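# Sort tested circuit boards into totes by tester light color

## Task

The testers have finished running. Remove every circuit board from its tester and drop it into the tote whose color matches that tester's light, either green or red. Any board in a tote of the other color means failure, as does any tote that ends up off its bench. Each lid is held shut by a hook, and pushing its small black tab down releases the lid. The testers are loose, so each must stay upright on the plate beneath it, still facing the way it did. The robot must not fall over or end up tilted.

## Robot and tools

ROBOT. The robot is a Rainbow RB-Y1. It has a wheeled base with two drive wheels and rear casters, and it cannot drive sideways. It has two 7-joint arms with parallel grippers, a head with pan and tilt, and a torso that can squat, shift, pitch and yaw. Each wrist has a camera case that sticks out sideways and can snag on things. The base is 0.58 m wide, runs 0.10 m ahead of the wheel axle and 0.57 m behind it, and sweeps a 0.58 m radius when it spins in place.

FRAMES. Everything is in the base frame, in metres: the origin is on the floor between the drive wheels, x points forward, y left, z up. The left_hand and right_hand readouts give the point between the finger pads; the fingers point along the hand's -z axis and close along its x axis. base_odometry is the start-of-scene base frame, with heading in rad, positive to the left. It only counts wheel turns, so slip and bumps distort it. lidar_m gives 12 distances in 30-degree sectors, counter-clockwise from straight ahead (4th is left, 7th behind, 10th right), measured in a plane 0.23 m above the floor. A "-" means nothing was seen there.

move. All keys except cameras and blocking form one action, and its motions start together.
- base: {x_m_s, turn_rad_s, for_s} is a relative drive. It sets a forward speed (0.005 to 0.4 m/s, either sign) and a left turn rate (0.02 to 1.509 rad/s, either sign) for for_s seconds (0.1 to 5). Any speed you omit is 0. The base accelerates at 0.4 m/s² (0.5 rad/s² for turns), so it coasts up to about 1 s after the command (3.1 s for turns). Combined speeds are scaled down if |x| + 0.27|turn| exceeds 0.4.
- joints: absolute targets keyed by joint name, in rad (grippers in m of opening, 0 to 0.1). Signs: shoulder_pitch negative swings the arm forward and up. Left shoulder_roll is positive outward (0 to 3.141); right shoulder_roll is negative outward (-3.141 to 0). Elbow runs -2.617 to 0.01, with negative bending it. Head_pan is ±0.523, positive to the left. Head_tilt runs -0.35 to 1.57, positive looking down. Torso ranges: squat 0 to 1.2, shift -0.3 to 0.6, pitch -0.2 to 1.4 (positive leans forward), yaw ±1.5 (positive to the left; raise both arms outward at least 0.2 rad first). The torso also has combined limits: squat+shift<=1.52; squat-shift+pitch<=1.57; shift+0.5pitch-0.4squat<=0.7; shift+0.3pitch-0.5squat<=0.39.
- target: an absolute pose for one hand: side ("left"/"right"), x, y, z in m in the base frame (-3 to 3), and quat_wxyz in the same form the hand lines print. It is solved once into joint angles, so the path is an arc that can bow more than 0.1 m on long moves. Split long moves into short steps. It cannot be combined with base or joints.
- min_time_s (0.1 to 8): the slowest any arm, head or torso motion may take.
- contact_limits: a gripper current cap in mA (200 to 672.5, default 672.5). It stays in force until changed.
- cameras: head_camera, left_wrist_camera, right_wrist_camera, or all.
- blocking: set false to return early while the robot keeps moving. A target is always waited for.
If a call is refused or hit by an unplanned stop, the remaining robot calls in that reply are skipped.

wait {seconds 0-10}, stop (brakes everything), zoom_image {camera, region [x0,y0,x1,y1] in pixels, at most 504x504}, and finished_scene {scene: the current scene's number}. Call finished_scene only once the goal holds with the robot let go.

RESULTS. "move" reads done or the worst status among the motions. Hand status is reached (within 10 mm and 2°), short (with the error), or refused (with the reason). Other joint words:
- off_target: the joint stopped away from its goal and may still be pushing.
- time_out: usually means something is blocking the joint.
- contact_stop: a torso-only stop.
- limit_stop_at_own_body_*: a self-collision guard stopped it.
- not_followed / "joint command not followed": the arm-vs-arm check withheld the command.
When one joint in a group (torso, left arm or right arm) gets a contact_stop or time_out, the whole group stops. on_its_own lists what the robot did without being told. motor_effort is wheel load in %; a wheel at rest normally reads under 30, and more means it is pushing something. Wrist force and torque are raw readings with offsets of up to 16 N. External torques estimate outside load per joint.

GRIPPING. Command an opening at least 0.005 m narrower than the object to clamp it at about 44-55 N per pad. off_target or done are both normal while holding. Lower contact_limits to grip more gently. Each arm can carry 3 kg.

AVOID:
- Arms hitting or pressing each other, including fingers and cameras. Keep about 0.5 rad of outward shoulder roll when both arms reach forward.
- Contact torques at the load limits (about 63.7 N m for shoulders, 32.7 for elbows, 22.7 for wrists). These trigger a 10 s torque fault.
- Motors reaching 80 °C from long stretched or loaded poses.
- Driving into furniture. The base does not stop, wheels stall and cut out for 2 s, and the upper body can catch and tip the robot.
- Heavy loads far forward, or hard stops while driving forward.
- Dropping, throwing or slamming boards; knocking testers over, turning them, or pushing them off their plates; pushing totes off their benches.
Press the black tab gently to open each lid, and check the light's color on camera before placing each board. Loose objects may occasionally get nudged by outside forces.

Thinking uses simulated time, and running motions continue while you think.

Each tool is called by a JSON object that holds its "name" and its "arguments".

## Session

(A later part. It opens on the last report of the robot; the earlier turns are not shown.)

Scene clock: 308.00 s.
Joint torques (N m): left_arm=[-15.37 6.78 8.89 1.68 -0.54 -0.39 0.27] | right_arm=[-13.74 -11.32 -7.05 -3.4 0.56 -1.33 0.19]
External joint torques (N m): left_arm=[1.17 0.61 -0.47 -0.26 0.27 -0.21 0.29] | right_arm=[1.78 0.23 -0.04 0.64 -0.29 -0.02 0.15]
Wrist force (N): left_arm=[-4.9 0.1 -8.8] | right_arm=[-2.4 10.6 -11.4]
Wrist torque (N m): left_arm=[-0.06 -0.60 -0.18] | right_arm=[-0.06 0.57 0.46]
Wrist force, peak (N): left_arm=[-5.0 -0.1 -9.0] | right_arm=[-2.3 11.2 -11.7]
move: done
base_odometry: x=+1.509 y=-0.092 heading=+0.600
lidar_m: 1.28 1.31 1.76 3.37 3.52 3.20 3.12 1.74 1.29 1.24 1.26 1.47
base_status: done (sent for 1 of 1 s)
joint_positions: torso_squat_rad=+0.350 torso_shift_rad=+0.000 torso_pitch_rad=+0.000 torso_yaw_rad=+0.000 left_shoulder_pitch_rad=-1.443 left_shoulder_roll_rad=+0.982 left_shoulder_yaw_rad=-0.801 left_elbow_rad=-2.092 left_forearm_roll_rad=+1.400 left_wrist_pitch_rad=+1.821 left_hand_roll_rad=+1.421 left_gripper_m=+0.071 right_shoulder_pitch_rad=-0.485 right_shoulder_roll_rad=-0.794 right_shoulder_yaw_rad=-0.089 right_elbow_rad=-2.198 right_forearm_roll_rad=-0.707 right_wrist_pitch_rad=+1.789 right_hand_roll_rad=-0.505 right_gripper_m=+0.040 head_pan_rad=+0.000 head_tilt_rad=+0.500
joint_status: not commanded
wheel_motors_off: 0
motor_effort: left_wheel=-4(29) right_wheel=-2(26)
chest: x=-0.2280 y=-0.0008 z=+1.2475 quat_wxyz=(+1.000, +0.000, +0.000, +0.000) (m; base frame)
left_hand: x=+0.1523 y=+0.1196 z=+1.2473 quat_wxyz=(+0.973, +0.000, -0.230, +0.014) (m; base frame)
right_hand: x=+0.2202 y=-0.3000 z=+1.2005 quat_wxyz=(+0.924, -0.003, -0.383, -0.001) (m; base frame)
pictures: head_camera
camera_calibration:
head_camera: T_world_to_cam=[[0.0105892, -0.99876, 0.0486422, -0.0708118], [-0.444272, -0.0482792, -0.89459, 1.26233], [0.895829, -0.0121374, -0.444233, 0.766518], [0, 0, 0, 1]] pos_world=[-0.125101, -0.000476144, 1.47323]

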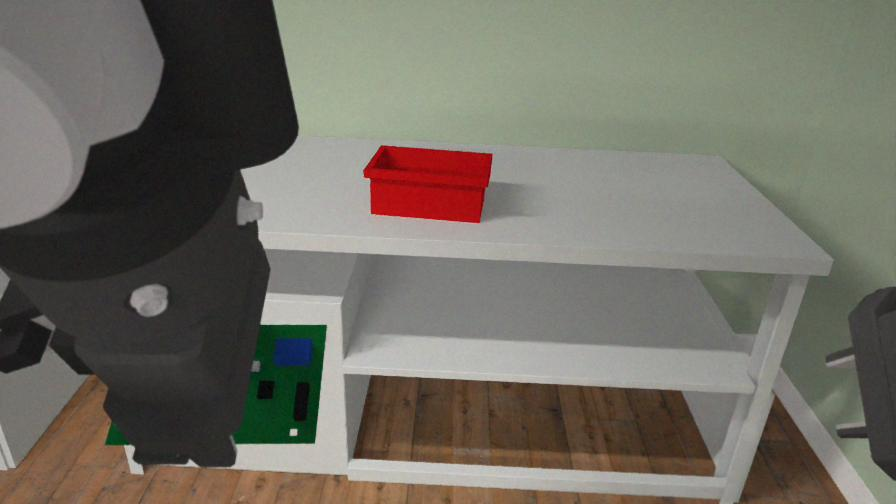

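{"name": "move", "arguments": {"base": {"turn_rad_s":-0.04,"for_s":1.0}}}

{"name": "move", "arguments": {"base": {"x_m_s":0.25,"for_s":2.2}}}

{"name": "move", "arguments": {"base": {"turn_rad_s":0.04,"for_s":1.0}}}

{"name": "move", "arguments": {"target": {"side":"left","x":0.25,"y":0.22,"z":1.28,"quat_wxyz":[0.98,0,-0.2,0]}, "min_time_s": 2}}

{"name": "move", "arguments": {"joints": {"torso_shift_rad":0.12,"torso_pitch_rad":0.27,"head_tilt_rad":0.45}, "cameras": ["head_camera"]}}

Scene clock: 319.77 s.
Joint torques (N m): left_arm=[-15.17 6.61 8.87 1.71 -0.55 -0.45 0.24] | right_arm=[-13.63 -11.43 -6.98 -3.44 0.43 -1.33 0.16]
External joint torques (N m): left_arm=[1.38 0.44 -0.5 -0.23 0.25 -0.27 0.27] | right_arm=[1.89 0.12 0.03 0.61 -0.42 -0.02 0.12]
Wrist force (N): left_arm=[-4.7 0.0 -8.5] | right_arm=[-2.4 10.9 -11.1]
Wrist torque (N m): left_arm=[-0.06 -0.56 -0.19] | right_arm=[-0.08 0.58 0.48]
Wrist force, peak (N): left_arm=[-5.1 -0.4 -9.2] | right_arm=[-2.5 11.2 -11.6]
move: done
base_odometry: x=+1.509 y=-0.092 heading=+0.560
lidar_m: 1.29 1.30 1.74 3.37 3.49 3.27 3.13 1.82 1.30 1.24 1.25 1.47
base_status: done (sent for 1 of 1 s)
joint_positions: torso_squat_rad=+0.350 torso_shift_rad=+0.000 torso_pitch_rad=+0.000 torso_yaw_rad=+0.000 left_shoulder_pitch_rad=-1.443 left_shoulder_roll_rad=+0.982 left_shoulder_yaw_rad=-0.801 left_elbow_rad=-2.092 left_forearm_roll_rad=+1.400 left_wrist_pitch_rad=+1.821 left_hand_roll_rad=+1.421 left_gripper_m=+0.071 right_shoulder_pitch_rad=-0.485 right_shoulder_roll_rad=-0.794 right_shoulder_yaw_rad=-0.089 right_elbow_rad=-2.198 right_forearm_roll_rad=-0.707 right_wrist_pitch_rad=+1.789 right_hand_roll_rad=-0.505 right_gripper_m=+0.040 head_pan_rad=+0.000 head_tilt_rad=+0.500
joint_status: not commanded
wheel_motors_off: 0
motor_effort: left_wheel=+3(19) right_wheel=+1(15)
chest: x=-0.2280 y=-0.0007 z=+1.2475 quat_wxyz=(+1.000, +0.000, +0.000, +0.000) (m; base frame)
left_hand: x=+0.1523 y=+0.1197 z=+1.2473 quat_wxyz=(+0.973, +0.000, -0.230, +0.014) (m; base frame)
right_hand: x=+0.2202 y=-0.3000 z=+1.2006 quat_wxyz=(+0.924, -0.003, -0.383, -0.001) (m; base frame)
pictures: none

Scene clock: 323.07 s.
Joint torques (N m): left_arm=[-15.25 6.8 8.89 1.79 -0.51 -0.47 0.27] | right_arm=[-13.73 -11.32 -7.22 -3.37 0.51 -1.4 0.1]
External joint torques (N m): left_arm=[1.3 0.63 -0.47 -0.15 0.3 -0.29 0.29] | right_arm=[1.79 0.24 -0.2 0.67 -0.34 -0.1 0.06]
Wrist force (N): left_arm=[-4.8 0.1 -8.8] | right_arm=[-2.6 10.9 -11.6]
Wrist torque (N m): left_arm=[-0.05 -0.58 -0.19] | right_arm=[-0.09 0.57 0.48]
Wrist force, peak (N): left_arm=[-5.0 0.1 -8.9] | right_arm=[-2.3 10.9 -11.9]
move: done
base_odometry: x=+1.975 y=+0.201 heading=+0.561
lidar_m: 1.27 0.76 0.98 2.49 3.51 3.79 3.67 1.79 1.28 1.22 1.04 1.15
base_status: done (sent for 2.2 of 2.2 s)
joint_positions: torso_squat_rad=+0.350 torso_shift_rad=+0.000 torso_pitch_rad=+0.000 torso_yaw_rad=+0.000 left_shoulder_pitch_rad=-1.443 left_shoulder_roll_rad=+0.982 left_shoulder_yaw_rad=-0.801 left_elbow_rad=-2.092 left_forearm_roll_rad=+1.400 left_wrist_pitch_rad=+1.821 left_hand_roll_rad=+1.421 left_gripper_m=+0.071 right_shoulder_pitch_rad=-0.485 right_shoulder_roll_rad=-0.794 right_shoulder_yaw_rad=-0.089 right_elbow_rad=-2.198 right_forearm_roll_rad=-0.707 right_wrist_pitch_rad=+1.789 right_hand_roll_rad=-0.505 right_gripper_m=+0.040 head_pan_rad=+0.000 head_tilt_rad=+0.500
joint_status: not commanded
wheel_motors_off: 0
motor_effort: left_wheel=+6(33) right_wheel=-7(20)
chest: x=-0.2280 y=-0.0007 z=+1.2475 quat_wxyz=(+1.000, +0.000, +0.000, +0.000) (m; base frame)
left_hand: x=+0.1523 y=+0.1197 z=+1.2473 quat_wxyz=(+0.973, +0.000, -0.230, +0.014) (m; base frame)
right_hand: x=+0.2202 y=-0.3000 z=+1.2006 quat_wxyz=(+0.924, -0.003, -0.383, -0.001) (m; base frame)
pictures: none

Scene clock: 324.53 s.
Joint torques (N m): left_arm=[-15.35 6.6 9 1.78 -0.58 -0.42 0.3] | right_arm=[-13.55 -11.1 -7.36 -3.43 0.51 -1.33 0.22]
External joint torques (N m): left_arm=[1.19 0.43 -0.36 -0.16 0.23 -0.24 0.32] | right_arm=[1.97 0.45 -0.35 0.61 -0.35 -0.02 0.18]
Wrist force (N): left_arm=[-4.6 0.2 -8.7] | right_arm=[-2.6 10.7 -11.6]
Wrist torque (N m): left_arm=[-0.05 -0.55 -0.20] | right_arm=[-0.06 0.56 0.47]
Wrist force, peak (N): left_arm=[-4.9 -0.1 -9.0] | right_arm=[-2.3 11.0 -11.7]
move: done
base_odometry: x=+1.975 y=+0.201 heading=+0.600
lidar_m: 1.07 0.76 1.01 2.69 3.55 3.78 3.67 1.71 1.27 1.22 1.04 1.20
base_status: done (sent for 1 of 1 s)
joint_positions: torso_squat_rad=+0.350 torso_shift_rad=+0.000 torso_pitch_rad=+0.000 torso_yaw_rad=+0.000 left_shoulder_pitch_rad=-1.443 left_shoulder_roll_rad=+0.982 left_shoulder_yaw_rad=-0.801 left_elbow_rad=-2.092 left_forearm_roll_rad=+1.400 left_wrist_pitch_rad=+1.821 left_hand_roll_rad=+1.421 left_gripper_m=+0.071 right_shoulder_pitch_rad=-0.485 right_shoulder_roll_rad=-0.794 right_shoulder_yaw_rad=-0.089 right_elbow_rad=-2.198 right_forearm_roll_rad=-0.707 right_wrist_pitch_rad=+1.789 right_hand_roll_rad=-0.505 right_gripper_m=+0.040 head_pan_rad=+0.000 head_tilt_rad=+0.500
joint_status: not commanded
wheel_motors_off: 0
motor_effort: left_wheel=-6(21) right_wheel=+0(16)
chest: x=-0.2280 y=-0.0007 z=+1.2475 quat_wxyz=(+1.000, +0.000, +0.000, +0.000) (m; base frame)
left_hand: x=+0.1523 y=+0.1197 z=+1.2473 quat_wxyz=(+0.973, +0.000, -0.230, +0.014) (m; base frame)
right_hand: x=+0.2201 y=-0.3000 z=+1.2006 quat_wxyz=(+0.924, -0.003, -0.383, -0.001) (m; base frame)
pictures: none

Scene clock: 326.87 s.
Joint torques (N m): left_arm=[-17.43 8.23 10.67 1.29 -0.4 -0.96 -0.12] | right_arm=[-13.77 -11.25 -7.17 -3.47 0.47 -1.3 0.28]
External joint torques (N m): left_arm=[2.06 0.41 0.99 0.89 0.13 -0.36 -0.1] | right_arm=[1.75 0.3 -0.16 0.57 -0.38 0 0.23]
Wrist force (N): left_arm=[-4.4 0.1 -9.2] | right_arm=[-2.5 10.8 -11.6]
Wrist torque (N m): left_arm=[-0.05 -0.56 -0.17] | right_arm=[-0.07 0.58 0.49]
Wrist force, peak (N): left_arm=[-4.5 -0.1 -9.5] | right_arm=[-2.5 11.3 -11.5]
move: done
base_odometry: x=+1.975 y=+0.201 heading=+0.600
lidar_m: 1.06 0.76 1.02 2.69 3.56 3.78 3.67 1.72 1.27 1.23 1.04 1.19
base_status: not commanded
joint_positions: torso_squat_rad=+0.350 torso_shift_rad=+0.000 torso_pitch_rad=+0.000 torso_yaw_rad=+0.000 left_shoulder_pitch_rad=-1.431 left_shoulder_roll_rad=+1.079 left_shoulder_yaw_rad=-0.767 left_elbow_rad=-1.567 left_forearm_roll_rad=+1.398 left_wrist_pitch_rad=+1.749 left_hand_roll_rad=+0.799 left_gripper_m=+0.071 right_shoulder_pitch_rad=-0.485 right_shoulder_roll_rad=-0.794 right_shoulder_yaw_rad=-0.089 right_elbow_rad=-2.198 right_forearm_roll_rad=-0.707 right_wrist_pitch_rad=+1.789 right_hand_roll_rad=-0.505 right_gripper_m=+0.040 head_pan_rad=+0.000 head_tilt_rad=+0.500
joint_status: all done
wheel_motors_off: 0
motor_effort: left_wheel=-7(7) right_wheel=+3(4)
chest: x=-0.2280 y=-0.0007 z=+1.2475 quat_wxyz=(+1.000, +0.000, +0.000, +0.000) (m; base frame)
left_hand: x=+0.2499 y=+0.2198 z=+1.2800 quat_wxyz=(+0.980, +0.000, -0.200, +0.000) (m; base frame)
left_hand_status: reached (checked arc, planned for 2.0 s): 0 mm and 0.0 deg off.
right_hand: x=+0.2201 y=-0.3000 z=+1.2006 quat_wxyz=(+0.924, -0.003, -0.383, -0.001) (m; base frame)
pictures: none

Scene clock: 328.63 s.
Joint torques (N m): left_arm=[-18 9.39 10.81 -0.22 -0.07 -0.52 -0.06] | right_arm=[-10.86 -11.89 -7.51 -4.69 0.34 -0.89 0.23]
External joint torques (N m): left_arm=[1.58 0 0.74 0.8 0.09 -0.27 -0.05] | right_arm=[1.71 0.18 -0.18 0.77 -0.35 0.03 0.2]
Wrist force (N): left_arm=[-2.4 0.1 -9.2] | right_arm=[-1.2 11.0 -12.5]
Wrist torque (N m): left_arm=[-0.05 -0.44 -0.18] | right_arm=[-0.08 0.63 0.50]
Wrist force, peak (N): left_arm=[-3.4 -0.1 -9.9] | right_arm=[-1.4 10.8 -13.2]
move: done
base_odometry: x=+1.975 y=+0.201 heading=+0.600
lidar_m: 1.06 0.76 1.01 2.69 3.55 3.79 3.68 1.71 1.27 1.22 1.05 1.18
base_status: not commanded
joint_positions: torso_squat_rad=+0.350 torso_shift_rad=+0.120 torso_pitch_rad=+0.270 torso_yaw_rad=+0.000 left_shoulder_pitch_rad=-1.431 left_shoulder_roll_rad=+1.079 left_shoulder_yaw_rad=-0.767 left_elbow_rad=-1.567 left_forearm_roll_rad=+1.398 left_wrist_pitch_rad=+1.749 left_hand_roll_rad=+0.799 left_gripper_m=+0.071 right_shoulder_pitch_rad=-0.485 right_shoulder_roll_rad=-0.794 right_shoulder_yaw_rad=-0.089 right_elbow_rad=-2.198 right_forearm_roll_rad=-0.707 right_wrist_pitch_rad=+1.789 right_hand_roll_rad=-0.505 right_gripper_m=+0.040 head_pan_rad=+0.000 head_tilt_rad=+0.450
joint_status: all done
wheel_motors_off: 0
motor_effort: left_wheel=-9(10) right_wheel=+5(6)
chest: x=-0.0668 y=-0.0007 z=+1.2316 quat_wxyz=(+0.991, +0.000, +0.135, +0.000) (m; base frame)
left_hand: x=+0.4025 y=+0.2200 z=+1.1354 quat_wxyz=(+0.998, +0.000, -0.067, +0.000) (m; base frame)
right_hand: x=+0.3527 y=-0.2999 z=+1.0668 quat_wxyz=(+0.967, -0.003, -0.255, -0.001) (m; base frame)
pictures: head_camera
camera_calibration:
head_camera: T_world_to_cam=[[0.0210873, -0.998757, 0.0451705, -0.0667291], [-0.628773, -0.0483754, -0.776083, 1.16461], [0.777303, -0.0120365, -0.629011, 0.825169], [0, 0, 0, 1]] pos_world=[0.0922751, -0.000375627, 1.42589]

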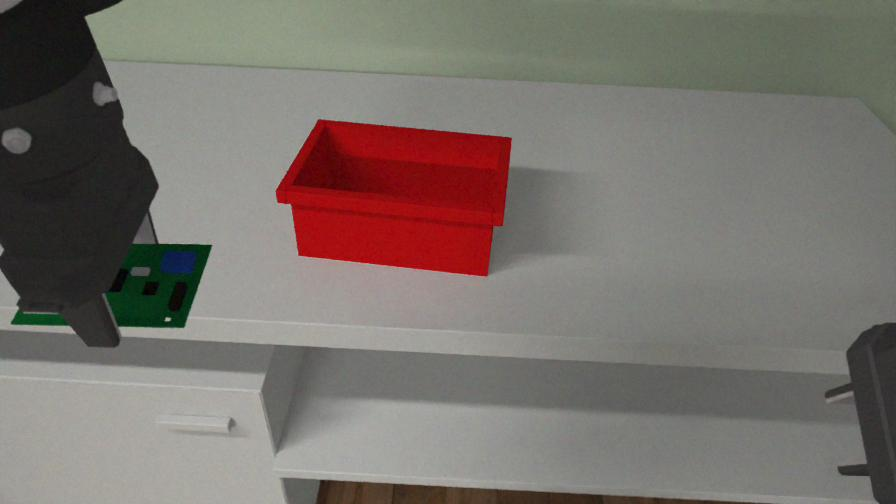

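{"name": "move", "arguments": {"base": {"x_m_s":0.141,"for_s":2.0}, "cameras": ["head_camera"]}}

Scene clock: 337.87 s.
Joint torques (N m): left_arm=[-18.15 9.34 10.7 -0.26 0.02 -0.45 -0.11] | right_arm=[-10.89 -11.77 -7.52 -4.78 0.36 -0.9 0.24]
External joint torques (N m): left_arm=[1.44 -0.04 0.63 0.77 0.18 -0.21 -0.1] | right_arm=[1.68 0.29 -0.19 0.68 -0.33 0.02 0.22]
Wrist force (N): left_arm=[-2.4 0.0 -9.3] | right_arm=[-0.8 11.1 -12.4]
Wrist torque (N m): left_arm=[-0.04 -0.42 -0.18] | right_arm=[-0.09 0.68 0.49]
Wrist force, peak (N): left_arm=[-2.5 0.0 -10.0] | right_arm=[-1.1 11.1 -13.0]
move: done
base_odometry: x=+2.208 y=+0.360 heading=+0.600
lidar_m: 1.06 0.51 0.60 2.43 3.55 4.05 3.95 1.72 1.27 1.23 0.88 1.10
base_status: done (sent for 2 of 2 s)
joint_positions: torso_squat_rad=+0.350 torso_shift_rad=+0.120 torso_pitch_rad=+0.270 torso_yaw_rad=+0.000 left_shoulder_pitch_rad=-1.431 left_shoulder_roll_rad=+1.079 left_shoulder_yaw_rad=-0.767 left_elbow_rad=-1.567 left_forearm_roll_rad=+1.398 left_wrist_pitch_rad=+1.749 left_hand_roll_rad=+0.799 left_gripper_m=+0.071 right_shoulder_pitch_rad=-0.485 right_shoulder_roll_rad=-0.794 right_shoulder_yaw_rad=-0.089 right_elbow_rad=-2.198 right_forearm_roll_rad=-0.707 right_wrist_pitch_rad=+1.789 right_hand_roll_rad=-0.505 right_gripper_m=+0.040 head_pan_rad=+0.000 head_tilt_rad=+0.450
joint_status: not commanded
wheel_motors_off: 0
motor_effort: left_wheel=-1(27) right_wheel=-3(24)
chest: x=-0.0668 y=-0.0007 z=+1.2316 quat_wxyz=(+0.991, +0.000, +0.135, +0.000) (m; base frame)
left_hand: x=+0.4024 y=+0.2200 z=+1.1355 quat_wxyz=(+0.998, +0.000, -0.067, +0.000) (m; base frame)
right_hand: x=+0.3527 y=-0.2999 z=+1.0668 quat_wxyz=(+0.967, -0.003, -0.255, -0.001) (m; base frame)
pictures: head_camera
camera_calibration:
head_camera: T_world_to_cam=[[0.0210828, -0.998757, 0.0451757, -0.0667361], [-0.628663, -0.0483783, -0.776171, 1.16473], [0.777392, -0.0120364, -0.628902, 0.825005], [0, 0, 0, 1]] pos_world=[0.0922749, -0.000375616, 1.42589]

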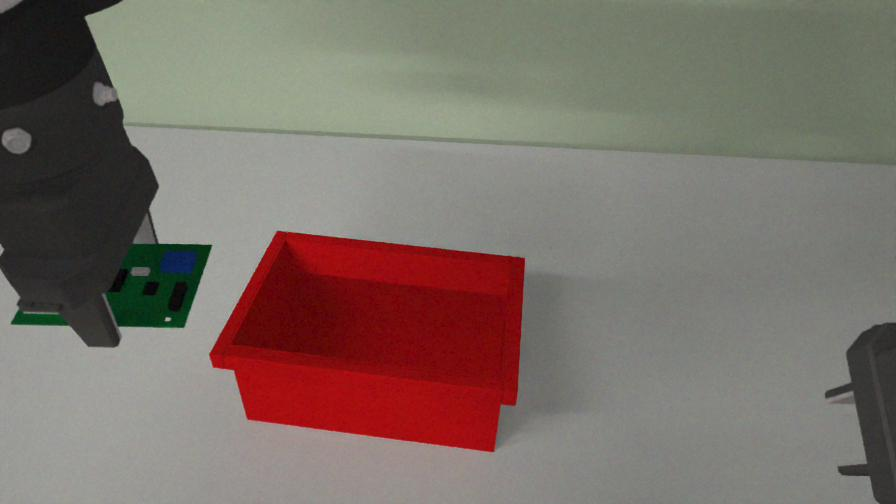

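{"name": "move", "arguments": {"target": {"side":"left","x":0.525,"y":0.055,"z":1.06,"quat_wxyz":[0.995,-0.027,-0.091,0]}, "min_time_s": 2.5, "cameras": ["head_camera"]}}

{"name": "move", "arguments": {"target": {"side":"left","x":0.54,"y":0.055,"z":0.96,"quat_wxyz":[0.989,-0.042,-0.141,0]}, "min_time_s": 2.5, "cameras": ["head_camera"]}}

Scene clock: 352.07 s.
Joint torques (N m): left_arm=[-24.5 7.73 1.33 -2.22 0.11 -0.7 -0.09] | right_arm=[-10.93 -11.8 -7.45 -4.59 0.32 -0.99 0.2]
External joint torques (N m): left_arm=[1.06 -0.9 -1.19 1.23 0.15 -0.12 -0.07] | right_arm=[1.64 0.26 -0.12 0.88 -0.37 -0.07 0.17]
Wrist force (N): left_arm=[-3.1 0.9 -9.1] | right_arm=[-0.9 11.0 -12.4]
Wrist torque (N m): left_arm=[-0.12 -0.48 -0.17] | right_arm=[-0.09 0.66 0.50]
Wrist force, peak (N): left_arm=[-2.6 0.1 -10.0] | right_arm=[-1.4 11.2 -13.1]
move: short
base_odometry: x=+2.208 y=+0.360 heading=+0.600
lidar_m: 1.06 0.51 0.61 2.43 3.55 4.06 3.95 1.72 1.26 1.22 0.89 1.11
base_status: not commanded
joint_positions: torso_squat_rad=+0.350 torso_shift_rad=+0.120 torso_pitch_rad=+0.270 torso_yaw_rad=+0.000 left_shoulder_pitch_rad=-1.788 left_shoulder_roll_rad=+0.259 left_shoulder_yaw_rad=-0.871 left_elbow_rad=-0.267 left_forearm_roll_rad=+1.159 left_wrist_pitch_rad=+1.322 left_hand_roll_rad=+0.412 left_gripper_m=+0.071 right_shoulder_pitch_rad=-0.485 right_shoulder_roll_rad=-0.794 right_shoulder_yaw_rad=-0.089 right_elbow_rad=-2.198 right_forearm_roll_rad=-0.707 right_wrist_pitch_rad=+1.789 right_hand_roll_rad=-0.505 right_gripper_m=+0.040 head_pan_rad=+0.000 head_tilt_rad=+0.450
joint_status: all done
wheel_motors_off: 0
motor_effort: left_wheel=+0(2) right_wheel=-2(4)
chest: x=-0.0668 y=-0.0007 z=+1.2316 quat_wxyz=(+0.991, +0.000, +0.135, +0.000) (m; base frame)
left_hand: x=+0.5244 y=+0.0551 z=+1.0601 quat_wxyz=(+0.992, -0.036, -0.122, +0.000) (m; base frame)
left_hand_status: short (checked arc, as near as the solve gets, planned for 2.5 s): 1 mm and 3.7 deg off. The place is met; only the turn is off.
right_hand: x=+0.3527 y=-0.2999 z=+1.0668 quat_wxyz=(+0.967, -0.003, -0.255, -0.001) (m; base frame)
pictures: head_camera
camera_calibration:
head_camera: T_world_to_cam=[[0.0210828, -0.998757, 0.0451757, -0.0667361], [-0.628663, -0.0483783, -0.776171, 1.16473], [0.777392, -0.0120364, -0.628902, 0.825005], [0, 0, 0, 1]] pos_world=[0.0922749, -0.000375616, 1.42589]

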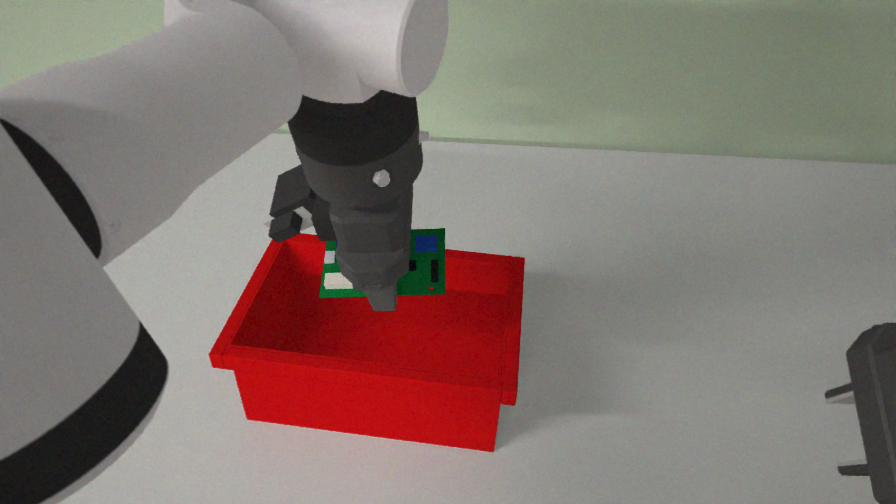

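Scene clock: 354.90 s.
Joint torques (N m): left_arm=[-22.55 5.5 1.1 -2.34 -0.01 -1.23 0.45] | right_arm=[-10.74 -11.89 -7.75 -4.8 0.32 -0.9 0.17]
External joint torques (N m): left_arm=[2.45 -1.89 -1.37 1.18 0.06 -0.39 0.47] | right_arm=[1.83 0.17 -0.42 0.66 -0.38 0.02 0.14]
Wrist force (N): left_arm=[-4.0 0.8 -9.1] | right_arm=[-1.2 10.9 -12.6]
Wrist torque (N m): left_arm=[-0.09 -0.55 -0.17] | right_arm=[-0.09 0.65 0.47]
Wrist force, peak (N): left_arm=[-3.7 0.8 -9.5] | right_arm=[-1.5 11.1 -12.8]
move: short
base_odometry: x=+2.208 y=+0.360 heading=+0.600
lidar_m: 1.06 0.50 0.61 2.43 3.54 4.06 3.96 1.72 1.27 1.22 0.89 1.11
base_status: not commanded
joint_positions: torso_squat_rad=+0.350 torso_shift_rad=+0.120 torso_pitch_rad=+0.270 torso_yaw_rad=+0.000 left_shoulder_pitch_rad=-1.585 left_shoulder_roll_rad=+0.205 left_shoulder_yaw_rad=-0.909 left_elbow_rad=-0.267 left_forearm_roll_rad=+1.099 left_wrist_pitch_rad=+0.974 left_hand_roll_rad=+0.425 left_gripper_m=+0.071 right_shoulder_pitch_rad=-0.485 right_shoulder_roll_rad=-0.794 right_shoulder_yaw_rad=-0.089 right_elbow_rad=-2.198 right_forearm_roll_rad=-0.707 right_wrist_pitch_rad=+1.789 right_hand_roll_rad=-0.505 right_gripper_m=+0.040 head_pan_rad=+0.000 head_tilt_rad=+0.450
joint_status: all done
wheel_motors_off: 0
motor_effort: left_wheel=-1(2) right_wheel=-2(4)
chest: x=-0.0668 y=-0.0007 z=+1.2316 quat_wxyz=(+0.991, +0.000, +0.135, +0.000) (m; base frame)
left_hand: x=+0.5394 y=+0.0552 z=+0.9605 quat_wxyz=(+0.980, -0.056, -0.190, +0.000) (m; base frame)
left_hand_status: short (checked arc, as near as the solve gets, planned for 2.5 s): 1 mm and 5.9 deg off. The place is met; only the turn is off.
right_hand: x=+0.3527 y=-0.2999 z=+1.0668 quat_wxyz=(+0.967, -0.003, -0.255, -0.001) (m; base frame)
pictures: head_camera
camera_calibration:
head_camera: T_world_to_cam=[[0.0210828, -0.998757, 0.0451757, -0.0667361], [-0.628663, -0.0483783, -0.776171, 1.16473], [0.777392, -0.0120364, -0.628902, 0.825005], [0, 0, 0, 1]] pos_world=[0.0922749, -0.000375616, 1.42589]

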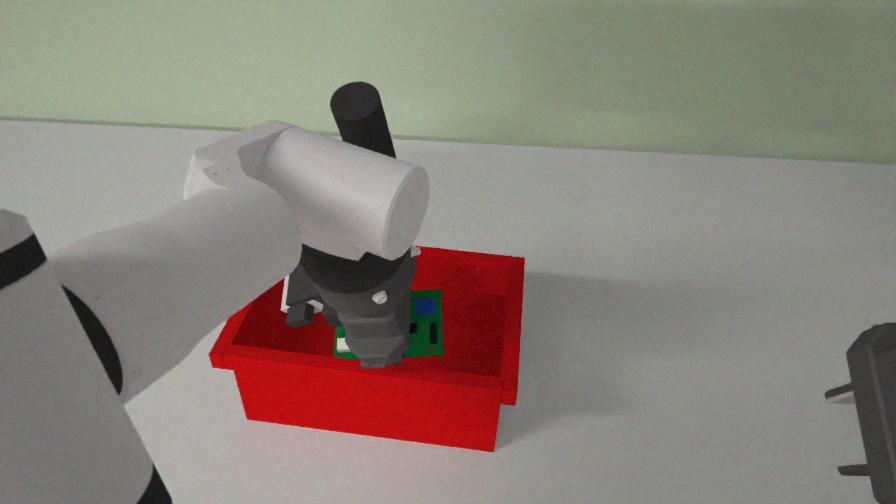

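{"name": "move", "arguments": {"target": {"side":"left","x":0.542,"y":0.055,"z":0.93,"quat_wxyz":[0.98,-0.056,-0.19,0]}, "min_time_s": 2, "cameras": ["left_wrist_camera","head_camera"]}}

Scene clock: 360.63 s.
Joint torques (N m): left_arm=[8.1 -4.71 -3.38 1.27 -0.36 -2.45 0.45] | right_arm=[-10.87 -11.85 -7.31 -4.62 0.35 -0.97 0.21]
External joint torques (N m): left_arm=[32.79 -11.67 -5.84 4.77 -0.27 -1.49 0.47] | right_arm=[1.76 0.21 0.02 0.83 -0.35 -0.05 0.18]
Wrist force (N): left_arm=[9.5 -0.1 73.9] | right_arm=[-1.1 10.8 -12.6]
Wrist torque (N m): left_arm=[0.22 3.84 -0.20] | right_arm=[-0.08 0.65 0.49]
Wrist force, peak (N): left_arm=[9.3 0.1 74.6] | right_arm=[-0.9 11.3 -12.9]
move: short
base_odometry: x=+2.207 y=+0.360 heading=+0.600
lidar_m: 1.06 0.51 0.61 2.42 3.55 4.05 3.95 1.73 1.28 1.22 0.89 1.11
base_status: not commanded
joint_positions: torso_squat_rad=+0.350 torso_shift_rad=+0.119 torso_pitch_rad=+0.266 torso_yaw_rad=+0.000 left_shoulder_pitch_rad=-1.525 left_shoulder_roll_rad=+0.191 left_shoulder_yaw_rad=-0.924 left_elbow_rad=-0.268 left_forearm_roll_rad=+1.072 left_wrist_pitch_rad=+0.846 left_hand_roll_rad=+0.438 left_gripper_m=+0.070 right_shoulder_pitch_rad=-0.485 right_shoulder_roll_rad=-0.794 right_shoulder_yaw_rad=-0.089 right_elbow_rad=-2.198 right_forearm_roll_rad=-0.707 right_wrist_pitch_rad=+1.789 right_hand_roll_rad=-0.505 right_gripper_m=+0.040 head_pan_rad=+0.000 head_tilt_rad=+0.450
joint_status: all done
wheel_motors_off: 0
motor_effort: left_wheel=+5(6) right_wheel=-2(3)
chest: x=-0.0688 y=-0.0007 z=+1.2319 quat_wxyz=(+0.991, +0.000, +0.133, +0.000) (m; base frame)
left_hand: x=+0.5434 y=+0.0548 z=+0.9379 quat_wxyz=(+0.973, -0.064, -0.224, +0.000) (m; base frame)
left_hand_status: short (checked arc, as near as the solve gets, planned for 2.0 s): 8 mm and 4.1 deg off. The place is met; only the turn is off.
right_hand: x=+0.3513 y=-0.2998 z=+1.0686 quat_wxyz=(+0.966, -0.003, -0.257, -0.001) (m; base frame)
pictures: head_camera, left_wrist_camera
camera_calibration:
head_camera: T_world_to_cam=[[0.021148, -0.998754, 0.045195, -0.0667551], [-0.626056, -0.0484741, -0.77827, 1.16656], [0.779492, -0.0118358, -0.626301, 0.823706], [0, 0, 0, 1]] pos_world=[0.0896685, -0.000374936, 1.4268]
left_wrist_camera: T_world_to_cam=[[0.905695, 0.0420194, 0.421843, -0.89135], [-0.220368, -0.803403, 0.553156, -0.320743], [0.362153, -0.593952, -0.718378, 0.578514], [0, 0, 0, 1]] pos_world=[0.527098, 0.123378, 0.969022]

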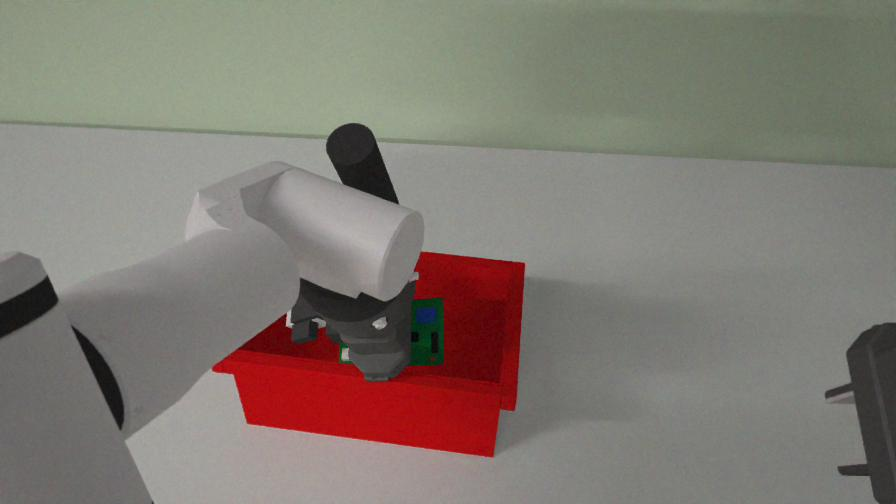

